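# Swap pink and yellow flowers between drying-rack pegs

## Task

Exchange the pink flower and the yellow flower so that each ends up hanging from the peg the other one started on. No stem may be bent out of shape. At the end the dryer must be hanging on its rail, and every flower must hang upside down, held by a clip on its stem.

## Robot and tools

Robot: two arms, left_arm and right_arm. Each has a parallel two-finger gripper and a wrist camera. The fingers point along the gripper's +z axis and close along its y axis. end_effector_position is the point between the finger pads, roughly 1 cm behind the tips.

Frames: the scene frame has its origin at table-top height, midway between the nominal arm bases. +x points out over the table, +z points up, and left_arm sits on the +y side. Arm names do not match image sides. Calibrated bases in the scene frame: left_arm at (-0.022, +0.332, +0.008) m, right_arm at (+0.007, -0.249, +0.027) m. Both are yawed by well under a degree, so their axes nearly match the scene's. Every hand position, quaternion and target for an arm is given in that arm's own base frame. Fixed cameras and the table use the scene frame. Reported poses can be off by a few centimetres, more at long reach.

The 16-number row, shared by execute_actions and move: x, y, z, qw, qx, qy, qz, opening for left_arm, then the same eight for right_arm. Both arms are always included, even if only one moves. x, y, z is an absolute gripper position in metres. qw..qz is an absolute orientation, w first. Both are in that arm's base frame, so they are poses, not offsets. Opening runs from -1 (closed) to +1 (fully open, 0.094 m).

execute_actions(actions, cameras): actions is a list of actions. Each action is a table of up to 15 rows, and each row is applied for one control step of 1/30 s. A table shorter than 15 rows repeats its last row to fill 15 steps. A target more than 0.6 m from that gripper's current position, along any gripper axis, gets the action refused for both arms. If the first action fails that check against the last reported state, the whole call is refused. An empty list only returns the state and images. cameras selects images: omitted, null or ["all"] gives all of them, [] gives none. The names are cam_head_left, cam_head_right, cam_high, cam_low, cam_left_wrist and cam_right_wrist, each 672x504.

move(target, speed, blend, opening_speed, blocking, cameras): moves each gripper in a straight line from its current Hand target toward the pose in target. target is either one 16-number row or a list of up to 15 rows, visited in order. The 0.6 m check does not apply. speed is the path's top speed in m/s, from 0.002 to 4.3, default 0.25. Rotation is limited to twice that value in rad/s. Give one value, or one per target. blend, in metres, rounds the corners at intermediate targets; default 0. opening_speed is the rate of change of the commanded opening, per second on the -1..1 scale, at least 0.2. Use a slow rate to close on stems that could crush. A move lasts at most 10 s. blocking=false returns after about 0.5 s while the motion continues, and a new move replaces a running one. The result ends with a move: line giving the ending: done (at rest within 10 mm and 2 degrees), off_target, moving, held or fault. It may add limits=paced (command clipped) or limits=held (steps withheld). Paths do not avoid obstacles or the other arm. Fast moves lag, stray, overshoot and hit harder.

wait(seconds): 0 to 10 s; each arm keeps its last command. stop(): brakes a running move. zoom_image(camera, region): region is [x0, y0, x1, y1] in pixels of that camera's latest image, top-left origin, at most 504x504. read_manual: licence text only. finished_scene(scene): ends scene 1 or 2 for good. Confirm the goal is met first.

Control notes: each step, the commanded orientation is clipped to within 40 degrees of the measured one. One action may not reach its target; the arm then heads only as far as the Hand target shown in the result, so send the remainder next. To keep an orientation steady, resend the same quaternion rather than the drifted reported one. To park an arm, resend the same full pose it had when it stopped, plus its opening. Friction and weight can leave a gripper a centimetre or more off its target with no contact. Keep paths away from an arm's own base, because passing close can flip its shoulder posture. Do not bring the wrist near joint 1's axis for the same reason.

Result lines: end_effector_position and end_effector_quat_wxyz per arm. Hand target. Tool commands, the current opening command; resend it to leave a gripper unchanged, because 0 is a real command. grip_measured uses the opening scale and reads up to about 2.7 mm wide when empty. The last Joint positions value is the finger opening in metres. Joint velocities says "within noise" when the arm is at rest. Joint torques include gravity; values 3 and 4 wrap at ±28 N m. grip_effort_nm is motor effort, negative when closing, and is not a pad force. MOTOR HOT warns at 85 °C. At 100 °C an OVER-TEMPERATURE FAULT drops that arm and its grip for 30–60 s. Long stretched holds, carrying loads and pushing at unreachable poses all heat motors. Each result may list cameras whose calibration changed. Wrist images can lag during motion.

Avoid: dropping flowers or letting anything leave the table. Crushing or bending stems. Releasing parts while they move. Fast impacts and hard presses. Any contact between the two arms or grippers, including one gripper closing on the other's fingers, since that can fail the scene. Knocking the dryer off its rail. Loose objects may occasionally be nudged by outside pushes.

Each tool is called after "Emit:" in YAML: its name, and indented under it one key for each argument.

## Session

Emit:
execute_actions:
  actions: []

Scene clock: 0.00 s.
left_arm: end_effector_position=(+0.1502, +0.1552, +0.1226) grip_measured=+1.000 grip_effort_nm=n/a end_effector_quat_wxyz=(+0.410, -0.011, +0.908, -0.082) | right_arm: end_effector_position=(+0.4649, -0.2515, +0.3685) grip_measured=+1.000 grip_effort_nm=n/a end_effector_quat_wxyz=(+0.321, +0.128, +0.922, -0.178)
Joint positions: left_arm=[1.451 0.901 0.465 -1.211 0.86 1.461 0.094] | right_arm=[-0.453 1.291 1.385 -0.923 0.13 -0.227 0.094]
Joint velocities: within noise
Joint torques (N m): no reading
Heat: left arm: hottest elbow 40 °C; right arm: hottest elbow 32 °C.
Hand target: left_arm +0.1513, +0.1642, +0.1316; +0.411, -0.006, +0.909, -0.069 | right_arm +0.4691, -0.2536, +0.3820; +0.332, +0.128, +0.917, -0.181
Tool commands: left_gripper/opening=+1.0 right_gripper/opening=+1.0
camera_calibration:
cam_left_wrist: T_world_to_cam=[[-0.0514205, -0.98821, 0.144214, 0.143308], [-0.915929, -0.0108882, -0.401192, 0.227137], [0.398032, -0.152719, -0.90457, 0.165314], [0, 0, 0, 1]] pos_world=[0.14961, 0.169338, 0.219996]
cam_right_wrist: T_world_to_cam=[[-0.34017, -0.907449, 0.246619, -0.162038], [-0.922969, 0.271982, -0.272312, 0.639034], [0.180034, -0.320254, -0.930067, 0.265377], [0, 0, 0, 1]] pos_world=[0.486911, -0.235859, 0.460797]

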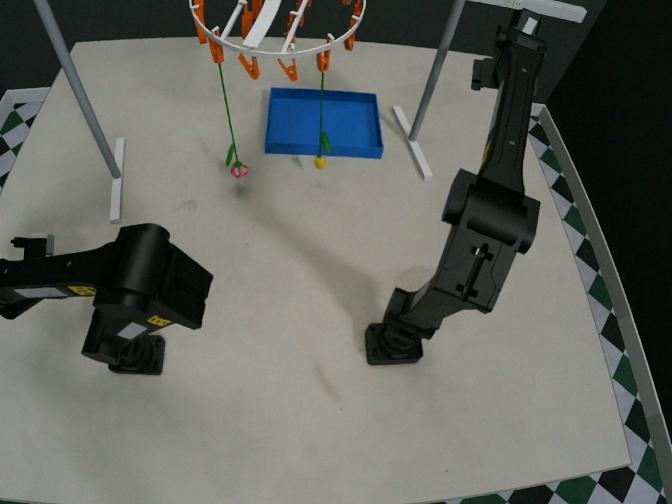

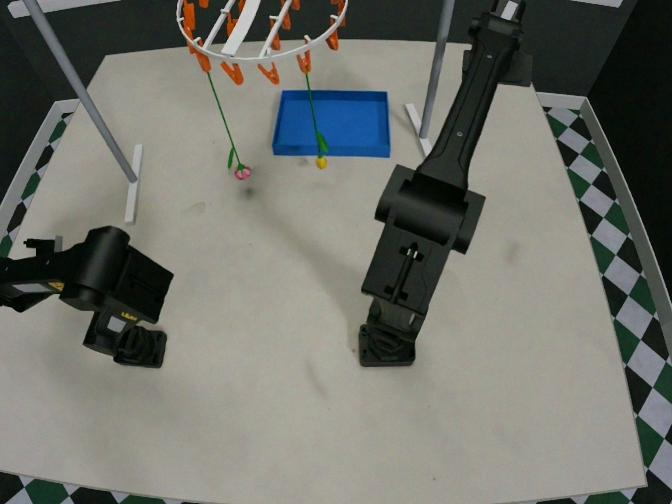

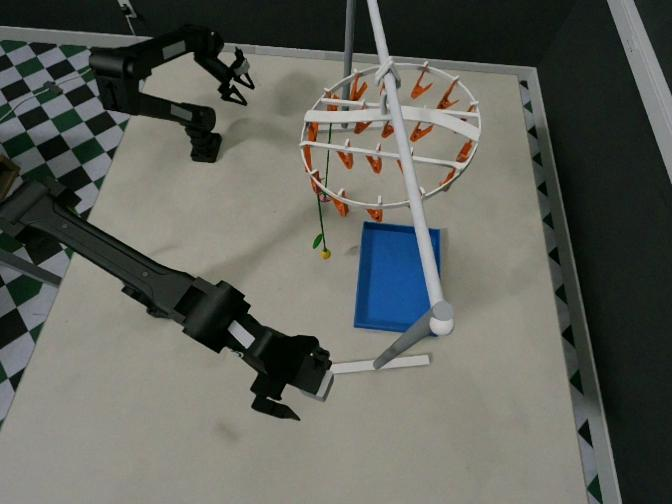

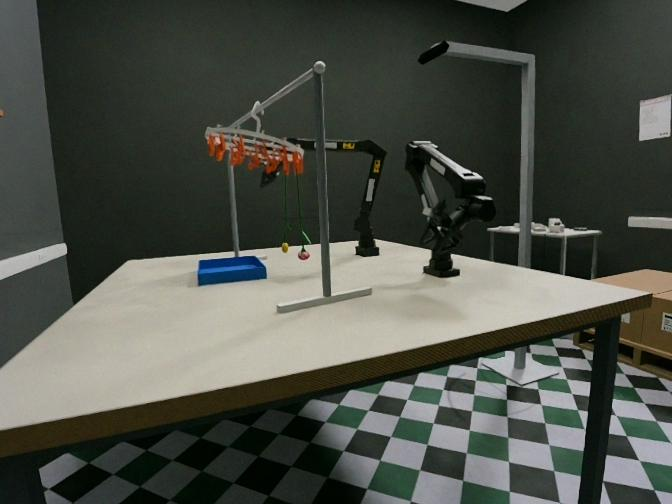

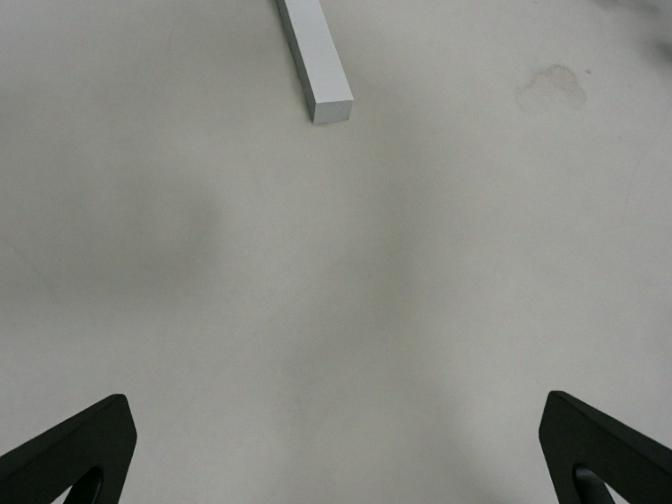

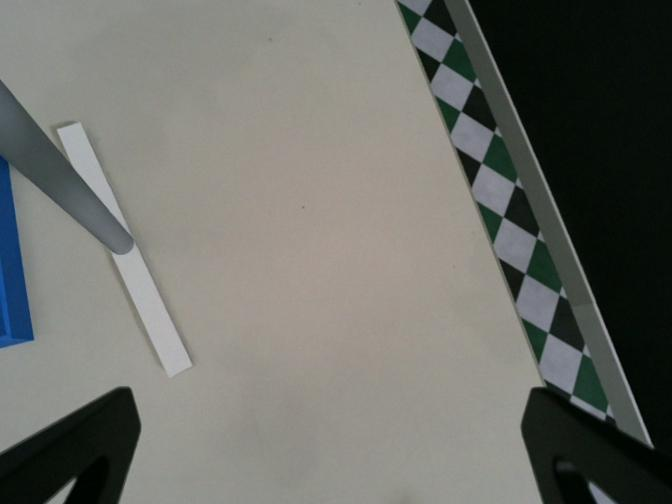

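Emit:
move:
  target:
    - [0.22,0.0,0.3,0.8306,0.0933,0.5291,-0.1465,-0.2,0.30,-0.1,0.44,0.6556,-0.2649,0.6556,0.2649,0.4]
    - [0.24,-0.25,0.33,0.8306,0.0933,0.5291,-0.1465,-0.2,0.25,0.05,0.44,0.683,-0.183,0.683,0.183,0.4]
  speed: 0.2
  blend: 0.03

Emit:
zoom_image:
  camera: "cam_low"
  region: [180, 90, 380, 280]

Emit:
zoom_image:
  camera: "cam_high"
  region: [270, 50, 500, 270]

Scene clock: 13.23 s.
left_arm: end_effector_position=(+0.2308, -0.2421, +0.3127) grip_measured=-0.198 grip_effort_nm=-0.120 end_effector_quat_wxyz=(+0.487, +0.606, +0.365, -0.512) | right_arm: end_effector_position=(+0.2516, +0.0472, +0.4408) grip_measured=+0.401 grip_effort_nm=-0.071 end_effector_quat_wxyz=(+0.681, -0.183, +0.687, +0.178)
Joint positions: left_arm=[-0.268 1.154 0.84 -1.354 1.57 1.885 0.038] | right_arm=[-0.348 0.293 0.665 -0.388 -0.864 -0.016 0.066]
Joint velocities: within noise
Joint torques (N m): left_arm=[1.73 -4.72 10.88 0.75 0.74 0.11] | right_arm=[1.32 4.54 7.95 2.45 0.07 0.18]
Heat: left arm: hottest elbow 43 °C; right arm: hottest elbow 35 °C.
Hand target: left_arm +0.2392, -0.2480, +0.3298; +0.501, +0.618, +0.342, -0.500 | right_arm +0.2500, +0.0499, +0.4400; +0.683, -0.183, +0.683, +0.183
Off the commanded pose: left_arm 0.021 m, 86 deg; orientation clipped | right_arm 0.003 m, 1 deg.
joint sent to its limit (left arm) — joint 5 (wrist yaw), upper limit. The joint targets are off in orientation, not in position.
move: off_target (left_arm); limits=paced
camera_calibration:
cam_left_wrist: T_world_to_cam=[[-0.939999, 0.25279, -0.229127, 0.349722], [0.30993, 0.351918, -0.883231, 0.328577], [-0.142638, -0.901249, -0.40915, 0.0331112], [0, 0, 0, 1]] pos_world=[0.231625, -0.174197, 0.383888]
cam_right_wrist: T_world_to_cam=[[0.497935, -0.867114, 0.0131925, -0.0912634], [-0.362345, -0.221847, -0.905257, 0.541806], [0.787888, 0.445979, -0.42466, 0.0547869], [0, 0, 0, 1]] pos_world=[0.198598, 0.0166286, 0.514943]

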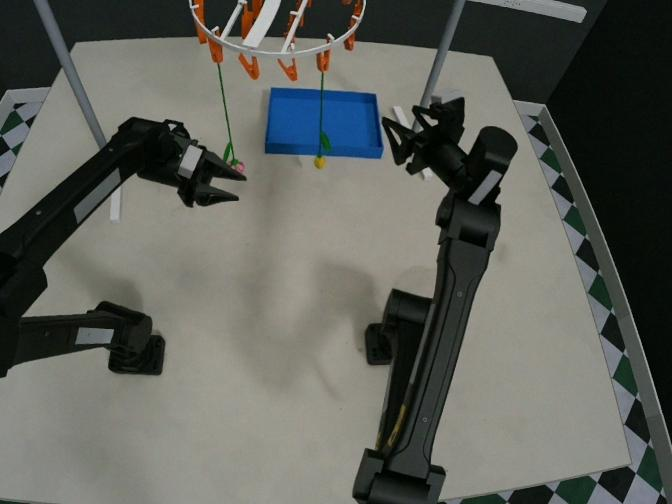

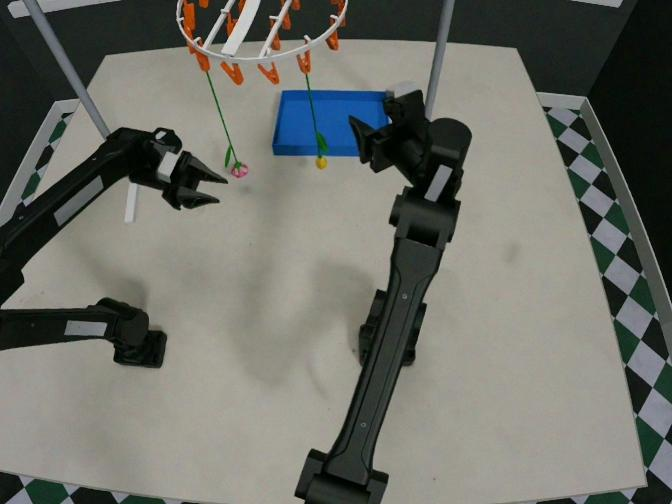

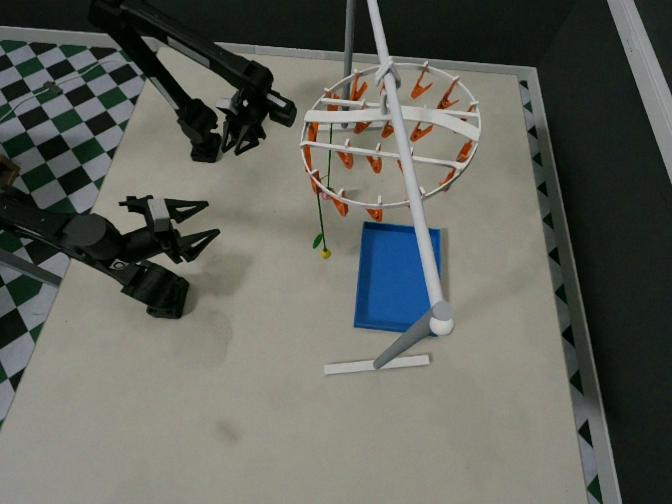

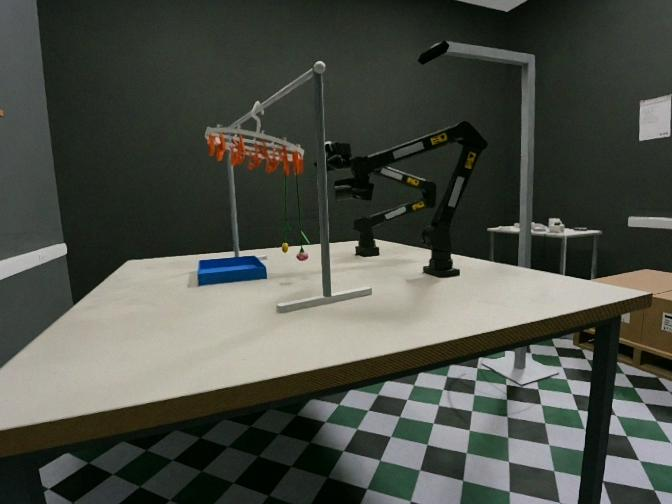

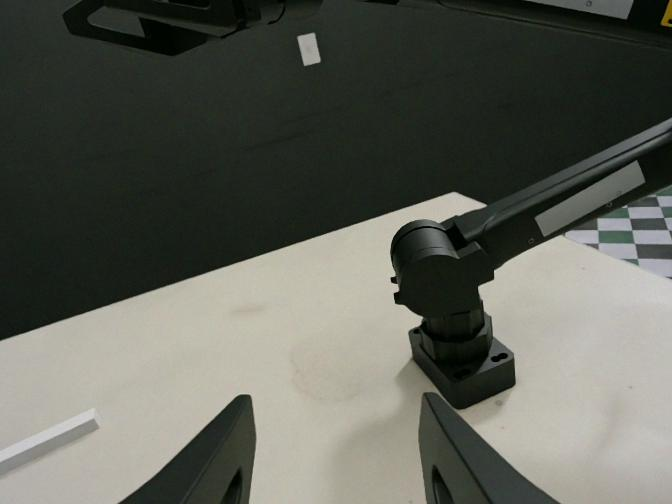

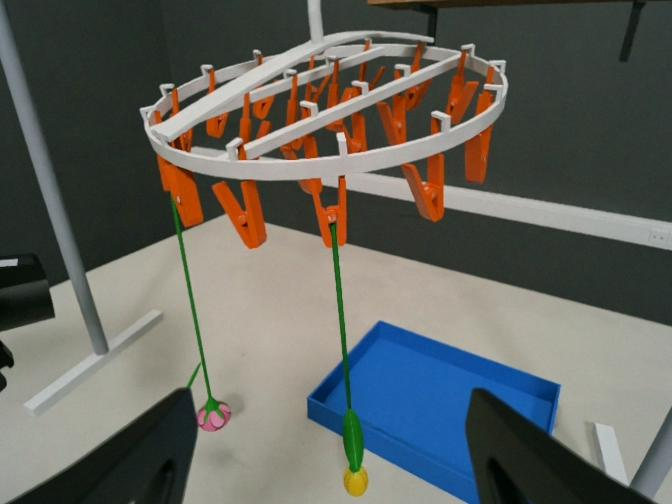

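Scaled by 2.520 from the camera's 672x504 image, which has a finer 960x720 frame.

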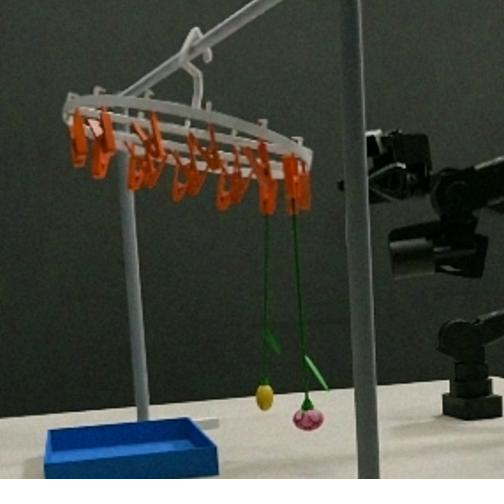

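Scaled by 2.191 from the camera's 672x504 image, which has a finer 960x720 frame.

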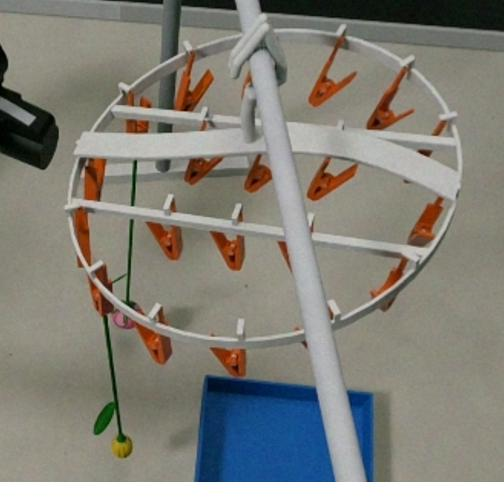

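Emit:
move:
  target:
    - [0.23,-0.22,0.32,0.6692,0.3271,0.4263,-0.5134,-0.2,0.25,0.05,0.44,0.683,-0.183,0.683,0.183,0.4]
    - [0.24,-0.22,0.32,0.7792,0.2056,0.4964,-0.3228,-0.2,0.25,0.05,0.44,0.683,-0.183,0.683,0.183,0.4]
    - [0.24,-0.22,0.3,0.8306,0.0933,0.5291,-0.1465,-0.2,0.25,0.05,0.44,0.683,-0.183,0.683,0.183,0.4]
  speed: 0.4

Emit:
zoom_image:
  camera: "cam_right_wrist"
  region: [130, 60, 390, 260]

Scene clock: 23.33 s.
left_arm: end_effector_position=(+0.2360, -0.2215, +0.3007) grip_measured=-0.198 grip_effort_nm=-0.120 end_effector_quat_wxyz=(+0.529, +0.609, +0.359, -0.469) | right_arm: end_effector_position=(+0.2516, +0.0473, +0.4408) grip_measured=+0.401 grip_effort_nm=-0.076 end_effector_quat_wxyz=(+0.681, -0.183, +0.687, +0.178)
Joint positions: left_arm=[-0.192 1.118 0.782 -1.287 1.57 1.936 0.038] | right_arm=[-0.348 0.293 0.665 -0.387 -0.864 -0.016 0.066]
Joint velocities: within noise
Joint torques (N m): left_arm=[3.43 -4.37 7.25 0.9 0.74 0.14] | right_arm=[1.38 4.6 7.95 2.47 0.06 0.17]
Heat: left arm: hottest elbow 45 °C; right arm: hottest elbow 36 °C.
Hand target: left_arm +0.2402, -0.2189, +0.3001; +0.537, +0.609, +0.357, -0.461 | right_arm +0.2500, +0.0500, +0.4400; +0.683, -0.183, +0.683, +0.183
Off the commanded pose: left_arm 0.004 m, 82 deg; orientation clipped | right_arm 0.003 m, 1 deg.
joint sent to its limit (left arm) — joint 5 (wrist yaw), upper limit. The joint targets are off in orientation, not in position.
move: off_target (left_arm); limits=paced
camera_calibration:
cam_left_wrist: T_world_to_cam=[[-0.930713, 0.175753, -0.320755, 0.354916], [0.363967, 0.358587, -0.859618, 0.290674], [-0.0360618, -0.916802, -0.39771, 0.0155682], [0, 0, 0, 1]] pos_world=[0.225091, -0.152336, 0.369901]
cam_right_wrist: T_world_to_cam=[[0.498267, -0.866925, 0.0130786, -0.0912749], [-0.362132, -0.221795, -0.905355, 0.541904], [0.787776, 0.446373, -0.424454, 0.0547388], [0, 0, 0, 1]] pos_world=[0.198598, 0.016629, 0.515043]

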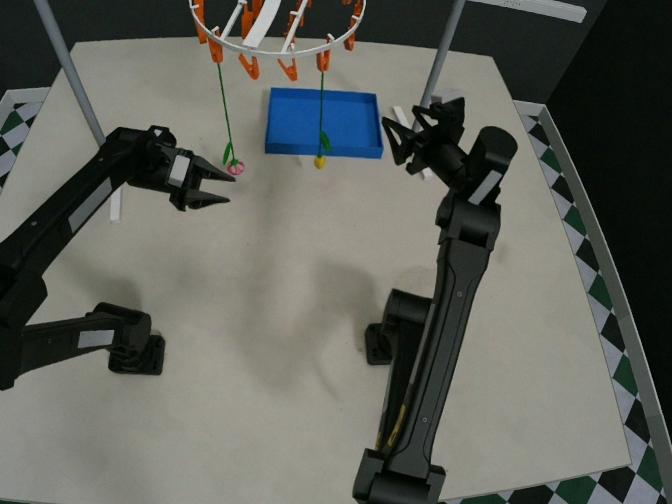

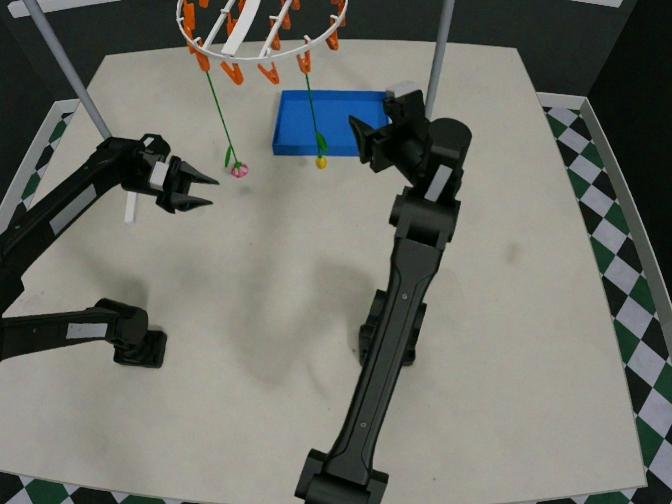

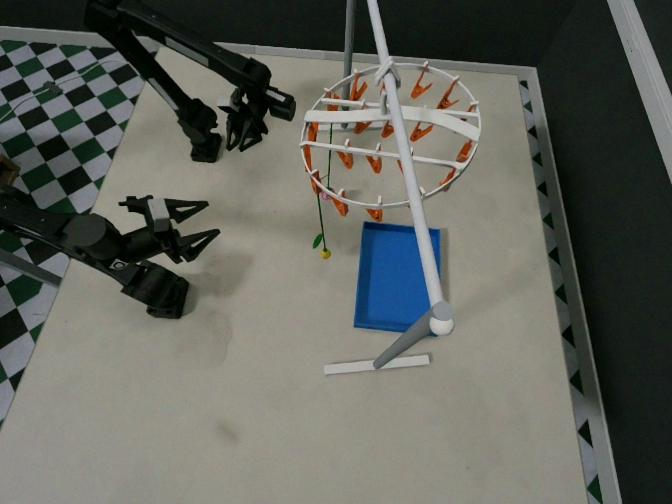

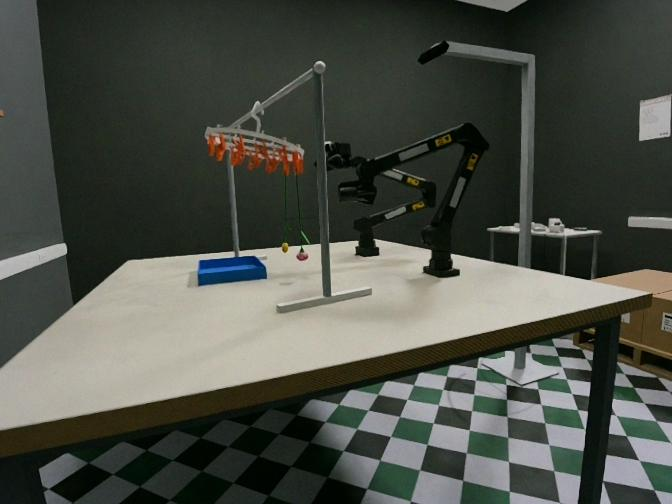

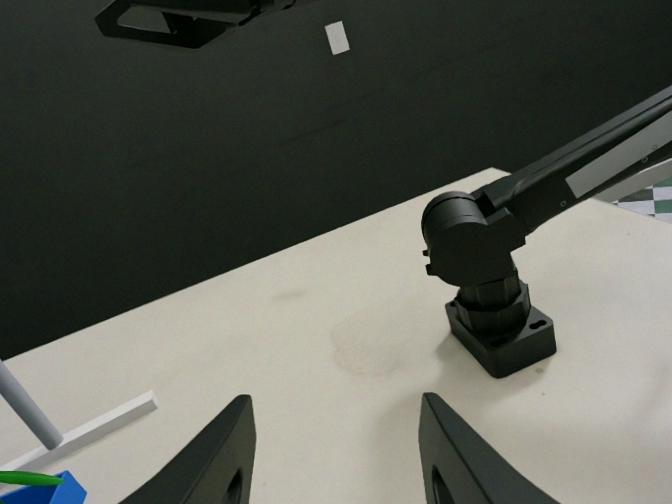

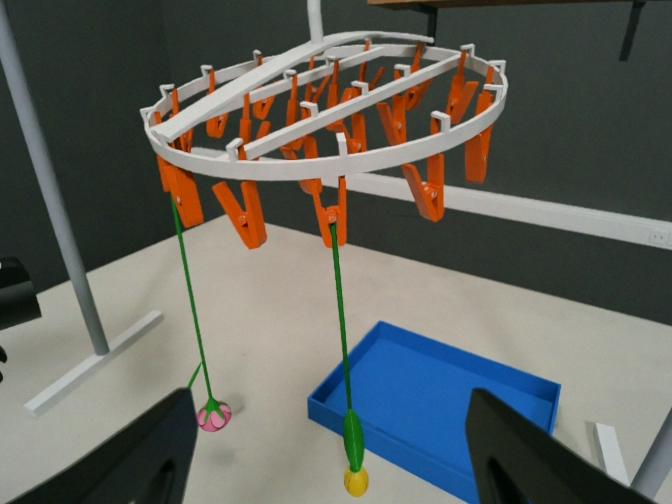

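Scaled by 1.938 from the camera's 672x504 image, which has a finer 960x720 frame.

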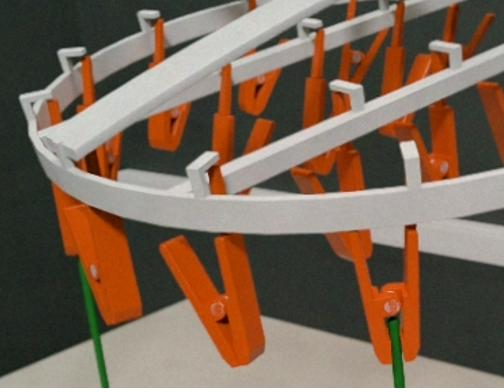

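Emit:
move:
  target:
    - [0.22,-0.1,0.31,0,0.875,0.484,0,-0.2,0.25,0.05,0.44,0.683,-0.183,0.683,0.183,0.4]
    - [0.22,-0.1,0.31,0,0.506,0.863,0,-0.2,0.25,0.05,0.44,0.683,-0.183,0.683,0.183,0.4]
    - [0.22,-0.1,0.31,0,0.1,0.995,0,-0.2,0.25,0.05,0.44,0.683,-0.183,0.683,0.183,0.4]
    - [0.22,-0.1,0.31,0.381,0.092,0.919,-0.038,-0.2,0.25,0.05,0.44,0.683,-0.183,0.683,0.183,0.4]
  speed: 0.5
  cameras: []

Emit:
move:
  target:
    - [0.22,-0.15,0.30,0.704,0.071,0.704,-0.071,-0.2,0.25,0.05,0.44,0.683,-0.183,0.683,0.183,0.4]
    - [0.24,-0.2,0.30,0.8306,0.0933,0.5291,-0.1465,-0.2,0.25,0.05,0.44,0.683,-0.183,0.683,0.183,0.4]
  speed: 0.4

Scene clock: 41.97 s.
left_arm: end_effector_position=(+0.2189, -0.0964, +0.3048) grip_measured=-0.198 grip_effort_nm=-0.125 end_effector_quat_wxyz=(+0.369, +0.095, +0.924, -0.029) | right_arm: end_effector_position=(+0.2515, +0.0473, +0.4409) grip_measured=+0.401 grip_effort_nm=-0.076 end_effector_quat_wxyz=(+0.681, -0.183, +0.687, +0.178)
Joint positions: left_arm=[-0.63 0.478 0.8 -1.186 -0.304 -0.312 0.038] | right_arm=[-0.348 0.292 0.665 -0.387 -0.864 -0.016 0.066]
Joint velocities: within noise
Joint torques (N m): left_arm=[1.73 0.67 8.39 2.54 -0.23 -0.05] | right_arm=[1.32 4.37 7.94 2.44 0.07 0.17]
Heat: left arm: hottest elbow 47 °C; right arm: hottest elbow 36 °C.
Hand target: left_arm +0.2199, -0.0999, +0.3100; +0.381, +0.092, +0.919, -0.038 | right_arm +0.2499, +0.0500, +0.4401; +0.683, -0.183, +0.683, +0.183
Off the commanded pose: left_arm 0.006 m, 2 deg | right_arm 0.003 m, 1 deg.
move: done
No camera images: "cameras" was empty.

Scene clock: 45.20 s.
left_arm: end_effector_position=(+0.2387, -0.2022, +0.2991) grip_measured=-0.198 grip_effort_nm=-0.120 end_effector_quat_wxyz=(+0.827, +0.097, +0.532, -0.152) | right_arm: end_effector_position=(+0.2515, +0.0473, +0.4409) grip_measured=+0.401 grip_effort_nm=-0.071 end_effector_quat_wxyz=(+0.681, -0.183, +0.687, +0.178)
Joint positions: left_arm=[-1.006 0.951 0.1 1.37 -0.579 0.301 0.038] | right_arm=[-0.348 0.292 0.665 -0.387 -0.864 -0.016 0.066]
Joint velocities: within noise
Joint torques (N m): left_arm=[2.96 -0.32 6.04 2.33 0.09 0.18] | right_arm=[1.38 4.66 7.95 2.45 0.06 0.18]
Heat: left arm: hottest elbow 48 °C; right arm: hottest elbow 36 °C.
Hand target: left_arm +0.2400, -0.2000, +0.2999; +0.830, +0.094, +0.530, -0.147 | right_arm +0.2499, +0.0500, +0.4401; +0.683, -0.183, +0.683, +0.183
Off the commanded pose: left_arm 0.003 m, 1 deg | right_arm 0.003 m, 1 deg.
move: done
camera_calibration:
cam_left_wrist: T_world_to_cam=[[-0.344767, -0.938654, -0.00805358, -0.105184], [-0.00284069, 0.00962288, -0.99995, 0.340462], [0.938684, -0.344727, -0.00598408, -0.20148], [0, 0, 0, 1]] pos_world=[0.153829, -0.171463, 0.338392]
cam_right_wrist: T_world_to_cam=[[0.498273, -0.866918, 0.0133345, -0.0912727], [-0.361817, -0.221887, -0.905458, 0.541973], [0.787916, 0.446341, -0.424226, 0.0546706], [0, 0, 0, 1]] pos_world=[0.198498, 0.0167291, 0.515144]

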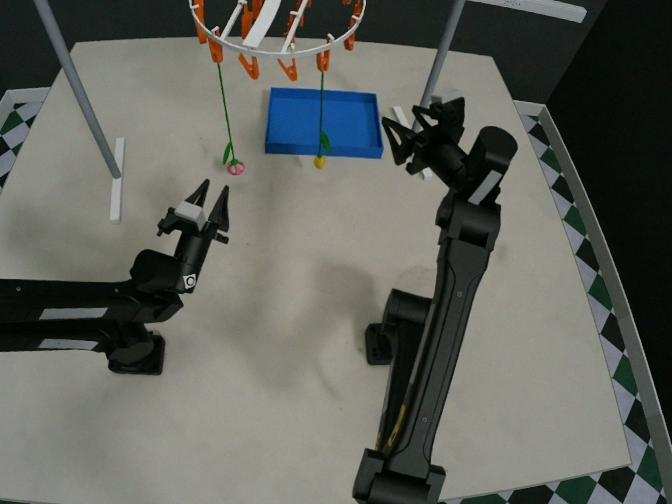

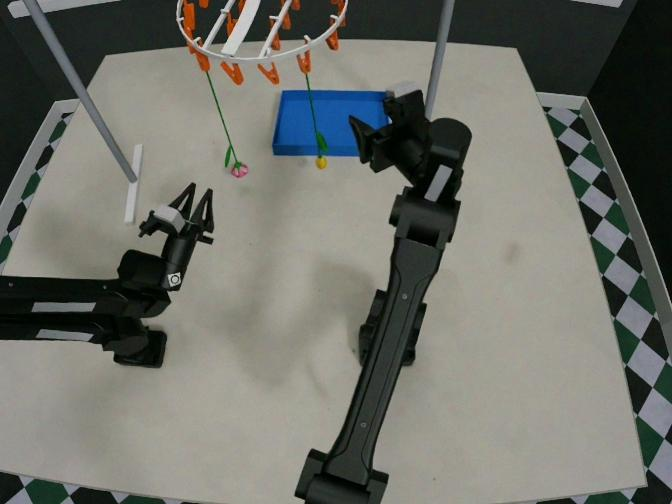

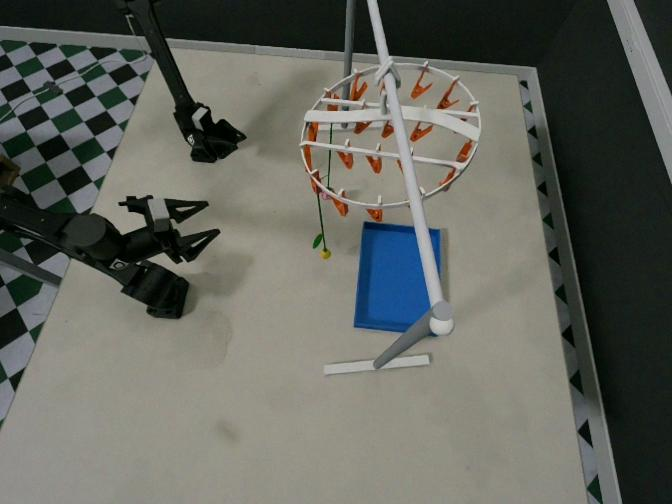

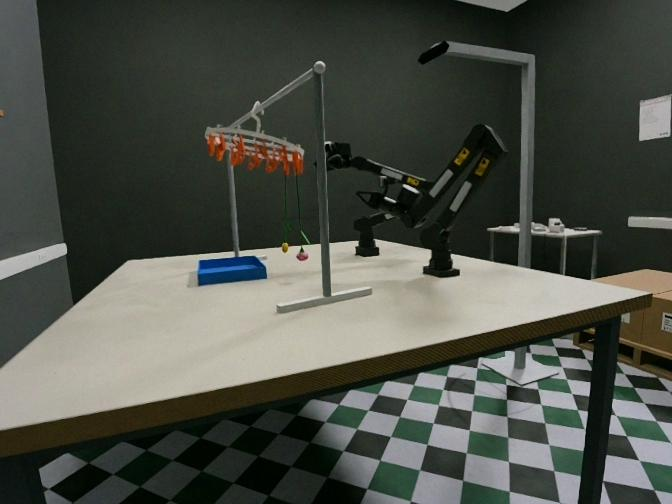

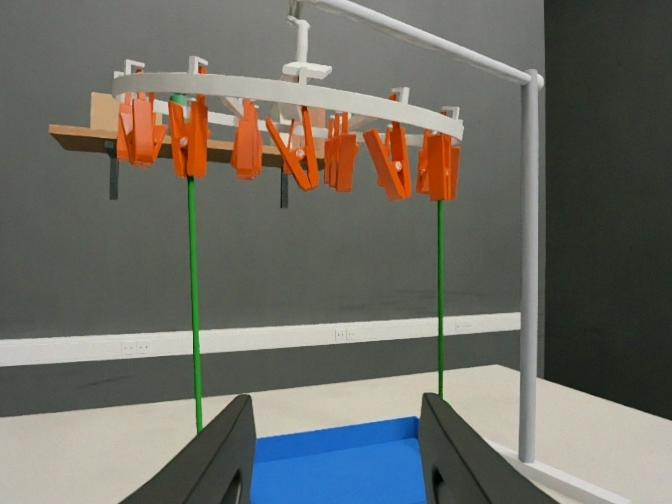

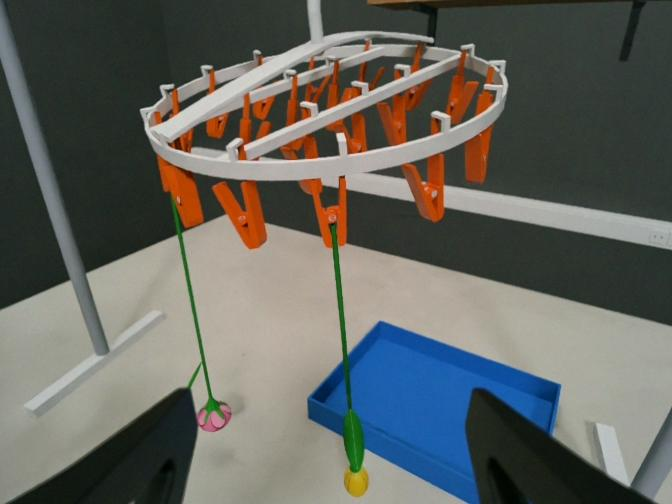

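Emit:
zoom_image:
  camera: "cam_left_wrist"
  region: [100, 40, 480, 220]

Scaled by 1.326 from the camera's 672x504 image, which has a finer 960x720 frame.

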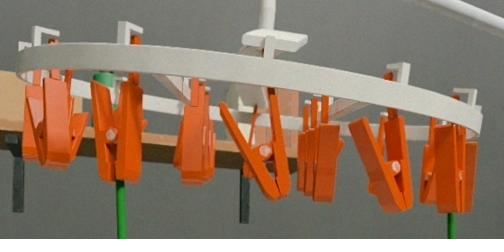

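Emit:
zoom_image:
  camera: "cam_left_wrist"
  region: [150, 60, 330, 190]

Emit:
zoom_image:
  camera: "cam_left_wrist"
  region: [320, 70, 480, 210]

Emit:
zoom_image:
  camera: "cam_high"
  region: [290, 70, 400, 220]

Scaled by 2.800 from the camera's 672x504 image, which has a finer 960x720 frame.

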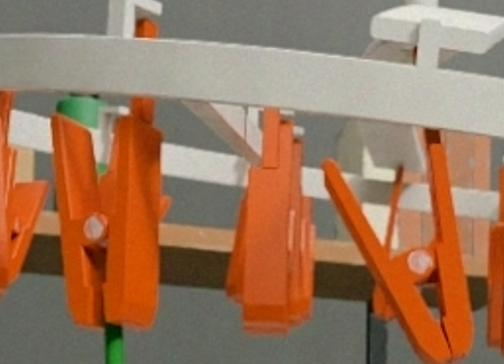

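Scaled by 3.150 from the camera's 672x504 image, which has a finer 960x720 frame.

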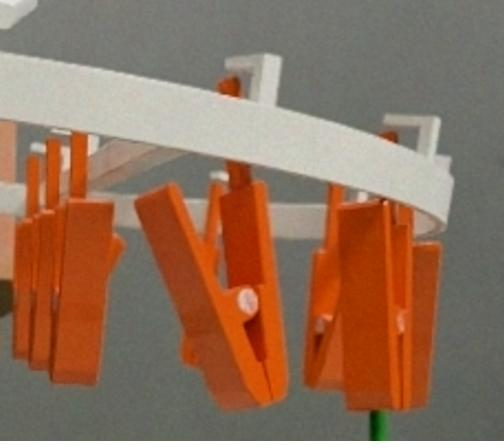

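Scaled by 3.360 from the camera's 672x504 image, which has a finer 960x720 frame.

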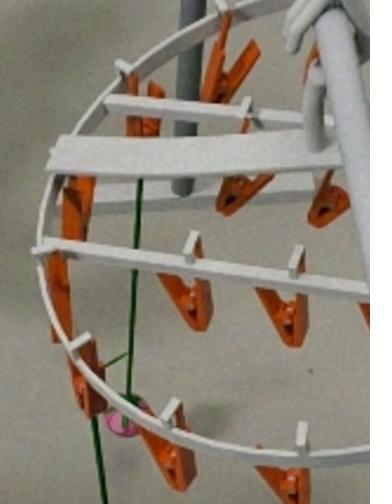

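Emit:
move:
  target:
    - [0.22,-0.03,0.3,0.8402,-0.0468,0.5353,0.0735,-0.2,0.24,0.12,0.45,0.707,0,0.707,0,0.4]
    - [0.22,-0.03,0.3,0.8402,-0.0468,0.5353,0.0735,-0.2,0.23,0.44,0.46,0.690,0.153,0.690,-0.153,0.4]
  speed: 0.2
  blend: 0.03
  cameras: ["cam_left_wrist","cam_right_wrist","cam_high"]

Scene clock: 84.63 s.
left_arm: end_effector_position=(+0.2309, -0.1376, +0.2966) grip_measured=-0.198 grip_effort_nm=-0.120 end_effector_quat_wxyz=(+0.841, +0.033, +0.535, -0.076) | right_arm: end_effector_position=(+0.2439, +0.0847, +0.4431) grip_measured=+0.401 grip_effort_nm=-0.071 end_effector_quat_wxyz=(+0.702, -0.088, +0.703, +0.077)
Joint positions: left_arm=[-0.972 0.778 0.018 1.365 -0.723 0.401 0.038] | right_arm=[0.536 0.229 0.665 -0.438 0.303 -0.015 0.066]
Joint velocities: within noise
Joint torques (N m): left_arm=[2.14 1.26 7.06 1.47 0.37 -0.04] | right_arm=[1.32 6.53 8.99 2.3 0.11 0.19]
Heat: left arm: hottest elbow 47 °C; right arm: hottest elbow 38 °C.
Hand target: left_arm +0.2316, -0.1418, +0.2987; +0.841, +0.034, +0.534, -0.082 | right_arm +0.2446, +0.0877, +0.4454; +0.702, -0.085, +0.702, +0.085
Off the commanded pose: left_arm 0.108 m, 19 deg | right_arm 0.356 m, 38 deg.
move: held (left_arm; a check stopped the path), off_target (right_arm; braked when a check withheld steps of left_arm); path passed 0 of 2 targets; limits=held
pose unreachable (left arm): on one or more control steps of this call, first in action 0 (counted from 0), this arm could not follow its commanded pose, so it was not sent that pose on those steps. It may still have moved: this result reports where it is.
cause: moving toward the commanded pose would bring two parts of the arm too close to each other (its shoulder (the part past joint 1) and its forearm (the part past joint 3), with joints 2 (shoulder) and 3 (elbow) between them).
camera_calibration:
cam_left_wrist: T_world_to_cam=[[-0.152629, -0.98817, 0.0150075, -0.105262], [0.00322613, -0.0156836, -0.999872, 0.332361], [0.988278, -0.152561, 0.00558173, -0.160344], [0, 0, 0, 1]] pos_world=[0.141326, -0.123267, 0.334793]
cam_right_wrist: T_world_to_cam=[[0.236547, -0.971304, 0.0247704, 0.0125183], [-0.40093, -0.120799, -0.90811, 0.551599], [0.885043, 0.204879, -0.417999, 0.0388999], [0, 0, 0, 1]] pos_world=[0.183763, 0.070822, 0.516862]
Images, in order (width x height): cam_high 672x504, cam_left_wrist 672x504, cam_right_wrist 672x504.

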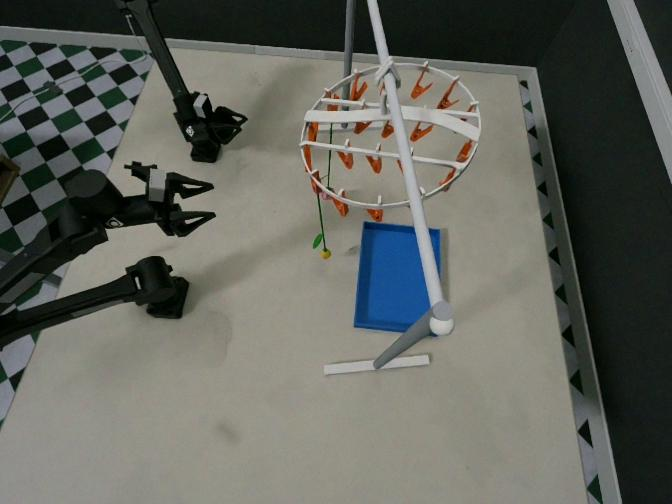

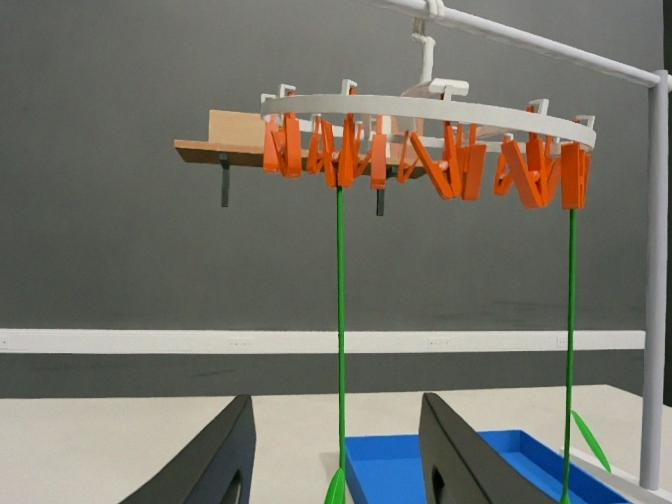

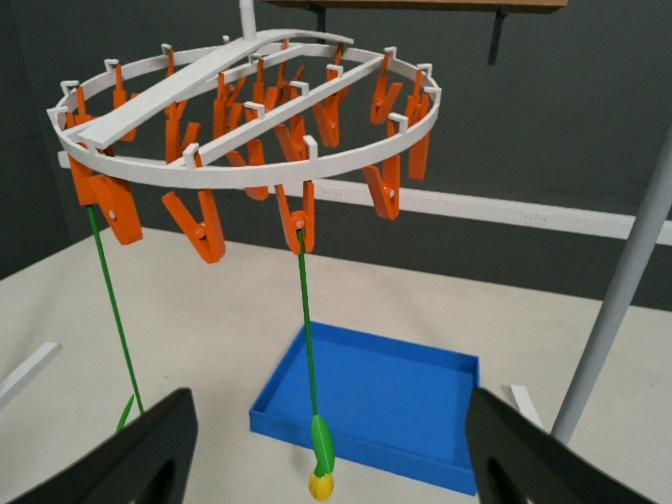

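Emit:
move:
  target:
    - [0.25,-0.13,0.25,0.8402,-0.0468,0.5353,0.0735,-0.2,0.24,0.12,0.45,0.707,0,0.707,0,0.4]
    - [0.26,-0.12,0.24,0.8402,-0.0468,0.5353,0.0735,-0.2,0.24,0.44,0.46,0.690,0.153,0.690,-0.153,0.4]
  speed: 0.2
  blend: 0.03
  cameras: ["cam_left_wrist","cam_right_wrist","cam_high"]

Emit:
zoom_image:
  camera: "cam_right_wrist"
  region: [180, 60, 560, 320]

Emit:
zoom_image:
  camera: "cam_left_wrist"
  region: [200, 0, 550, 200]

Scene clock: 90.97 s.
left_arm: end_effector_position=(+0.2563, -0.1188, +0.2344) grip_measured=-0.198 grip_effort_nm=-0.120 end_effector_quat_wxyz=(+0.787, +0.002, +0.615, +0.050) | right_arm: end_effector_position=(+0.2416, +0.4305, +0.4362) grip_measured=+0.401 grip_effort_nm=-0.076 end_effector_quat_wxyz=(+0.703, +0.038, +0.705, -0.081)
Joint positions: left_arm=[-0.959 1.116 0.018 1.548 -0.972 0.445 0.038] | right_arm=[1.416 1.377 1.196 0.044 1.583 0.077 0.066]
Joint velocities: within noise
Joint torques (N m): left_arm=[3.43 -0.5 5.55 2.29 0.35 -0.1] | right_arm=[1.08 -11.46 13.03 1.85 0.21 0.03]
Heat: left arm: hottest elbow 47 °C; right arm: hottest elbow 39 °C.
Hand target: left_arm +0.2601, -0.1195, +0.2406; +0.792, -0.012, +0.609, +0.044 | right_arm +0.2401, +0.4385, +0.4594; +0.705, +0.058, +0.704, -0.058
Off the commanded pose: left_arm 0.007 m, 13 deg | right_arm 0.026 m, 16 deg.
joint sent to its limit (left arm) — joint 4 (wrist pitch), upper limit. The joint targets are off in orientation, not in position.
joint sent to its limit (right arm) — joint 5 (wrist yaw), upper limit. The joint targets are off in orientation, not in position.
move: off_target (left_arm, right_arm)
camera_calibration:
cam_left_wrist: T_world_to_cam=[[0.085271, -0.993392, -0.076818, -0.122035], [-0.191017, 0.0593695, -0.97979, 0.324429], [0.977876, 0.0982212, -0.184692, -0.10526], [0, 0, 0, 1]] pos_world=[0.175309, -0.130151, 0.289057]
cam_right_wrist: T_world_to_cam=[[-0.160603, -0.984545, 0.0698398, 0.431159], [-0.419121, 0.00396416, -0.907922, 0.536746], [0.893613, -0.175086, -0.41328, 0.126566], [0, 0, 0, 1]] pos_world=[0.181106, 0.444528, 0.509518]
Images, in order (width x height): cam_high 672x504, cam_left_wrist 672x504, cam_right_wrist 672x504.

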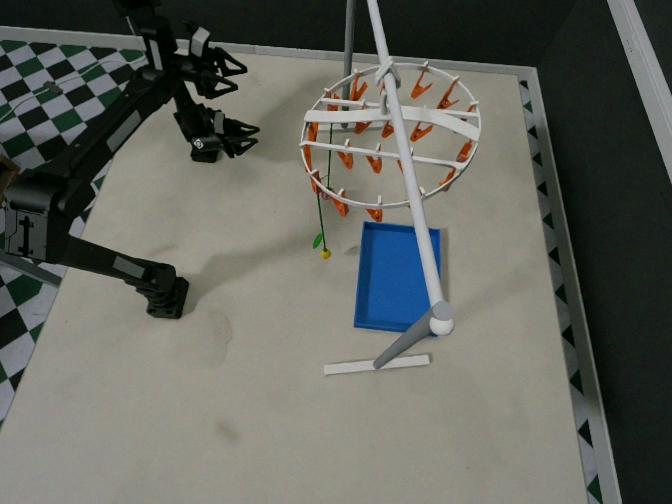

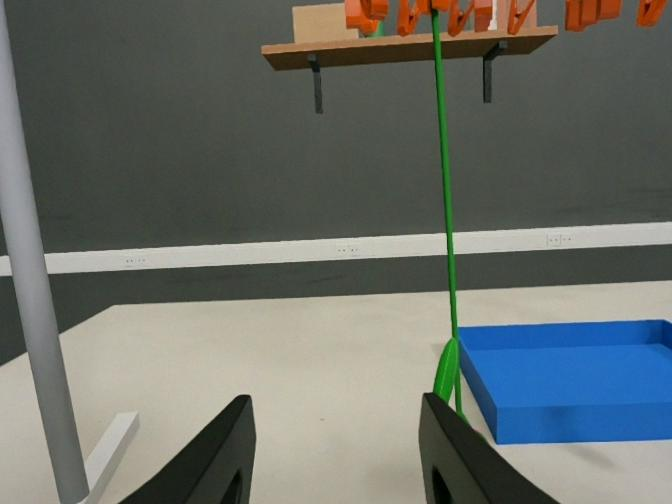

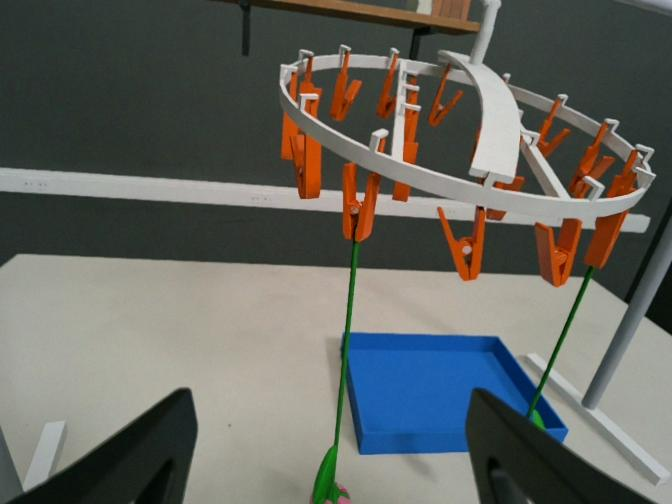

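Scaled by 1.326 from the camera's 672x504 image, which has a finer 960x720 frame.

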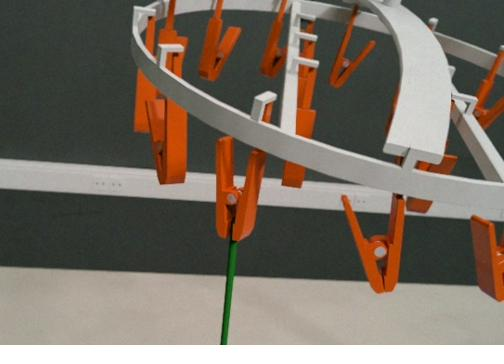

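Scaled by 1.440 from the camera's 672x504 image, which has a finer 960x720 frame.

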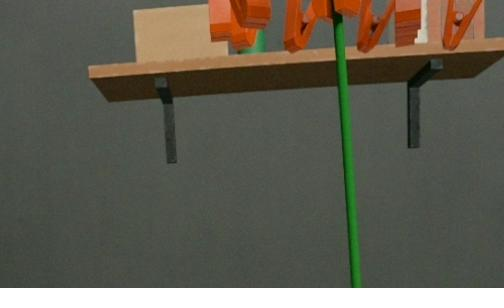

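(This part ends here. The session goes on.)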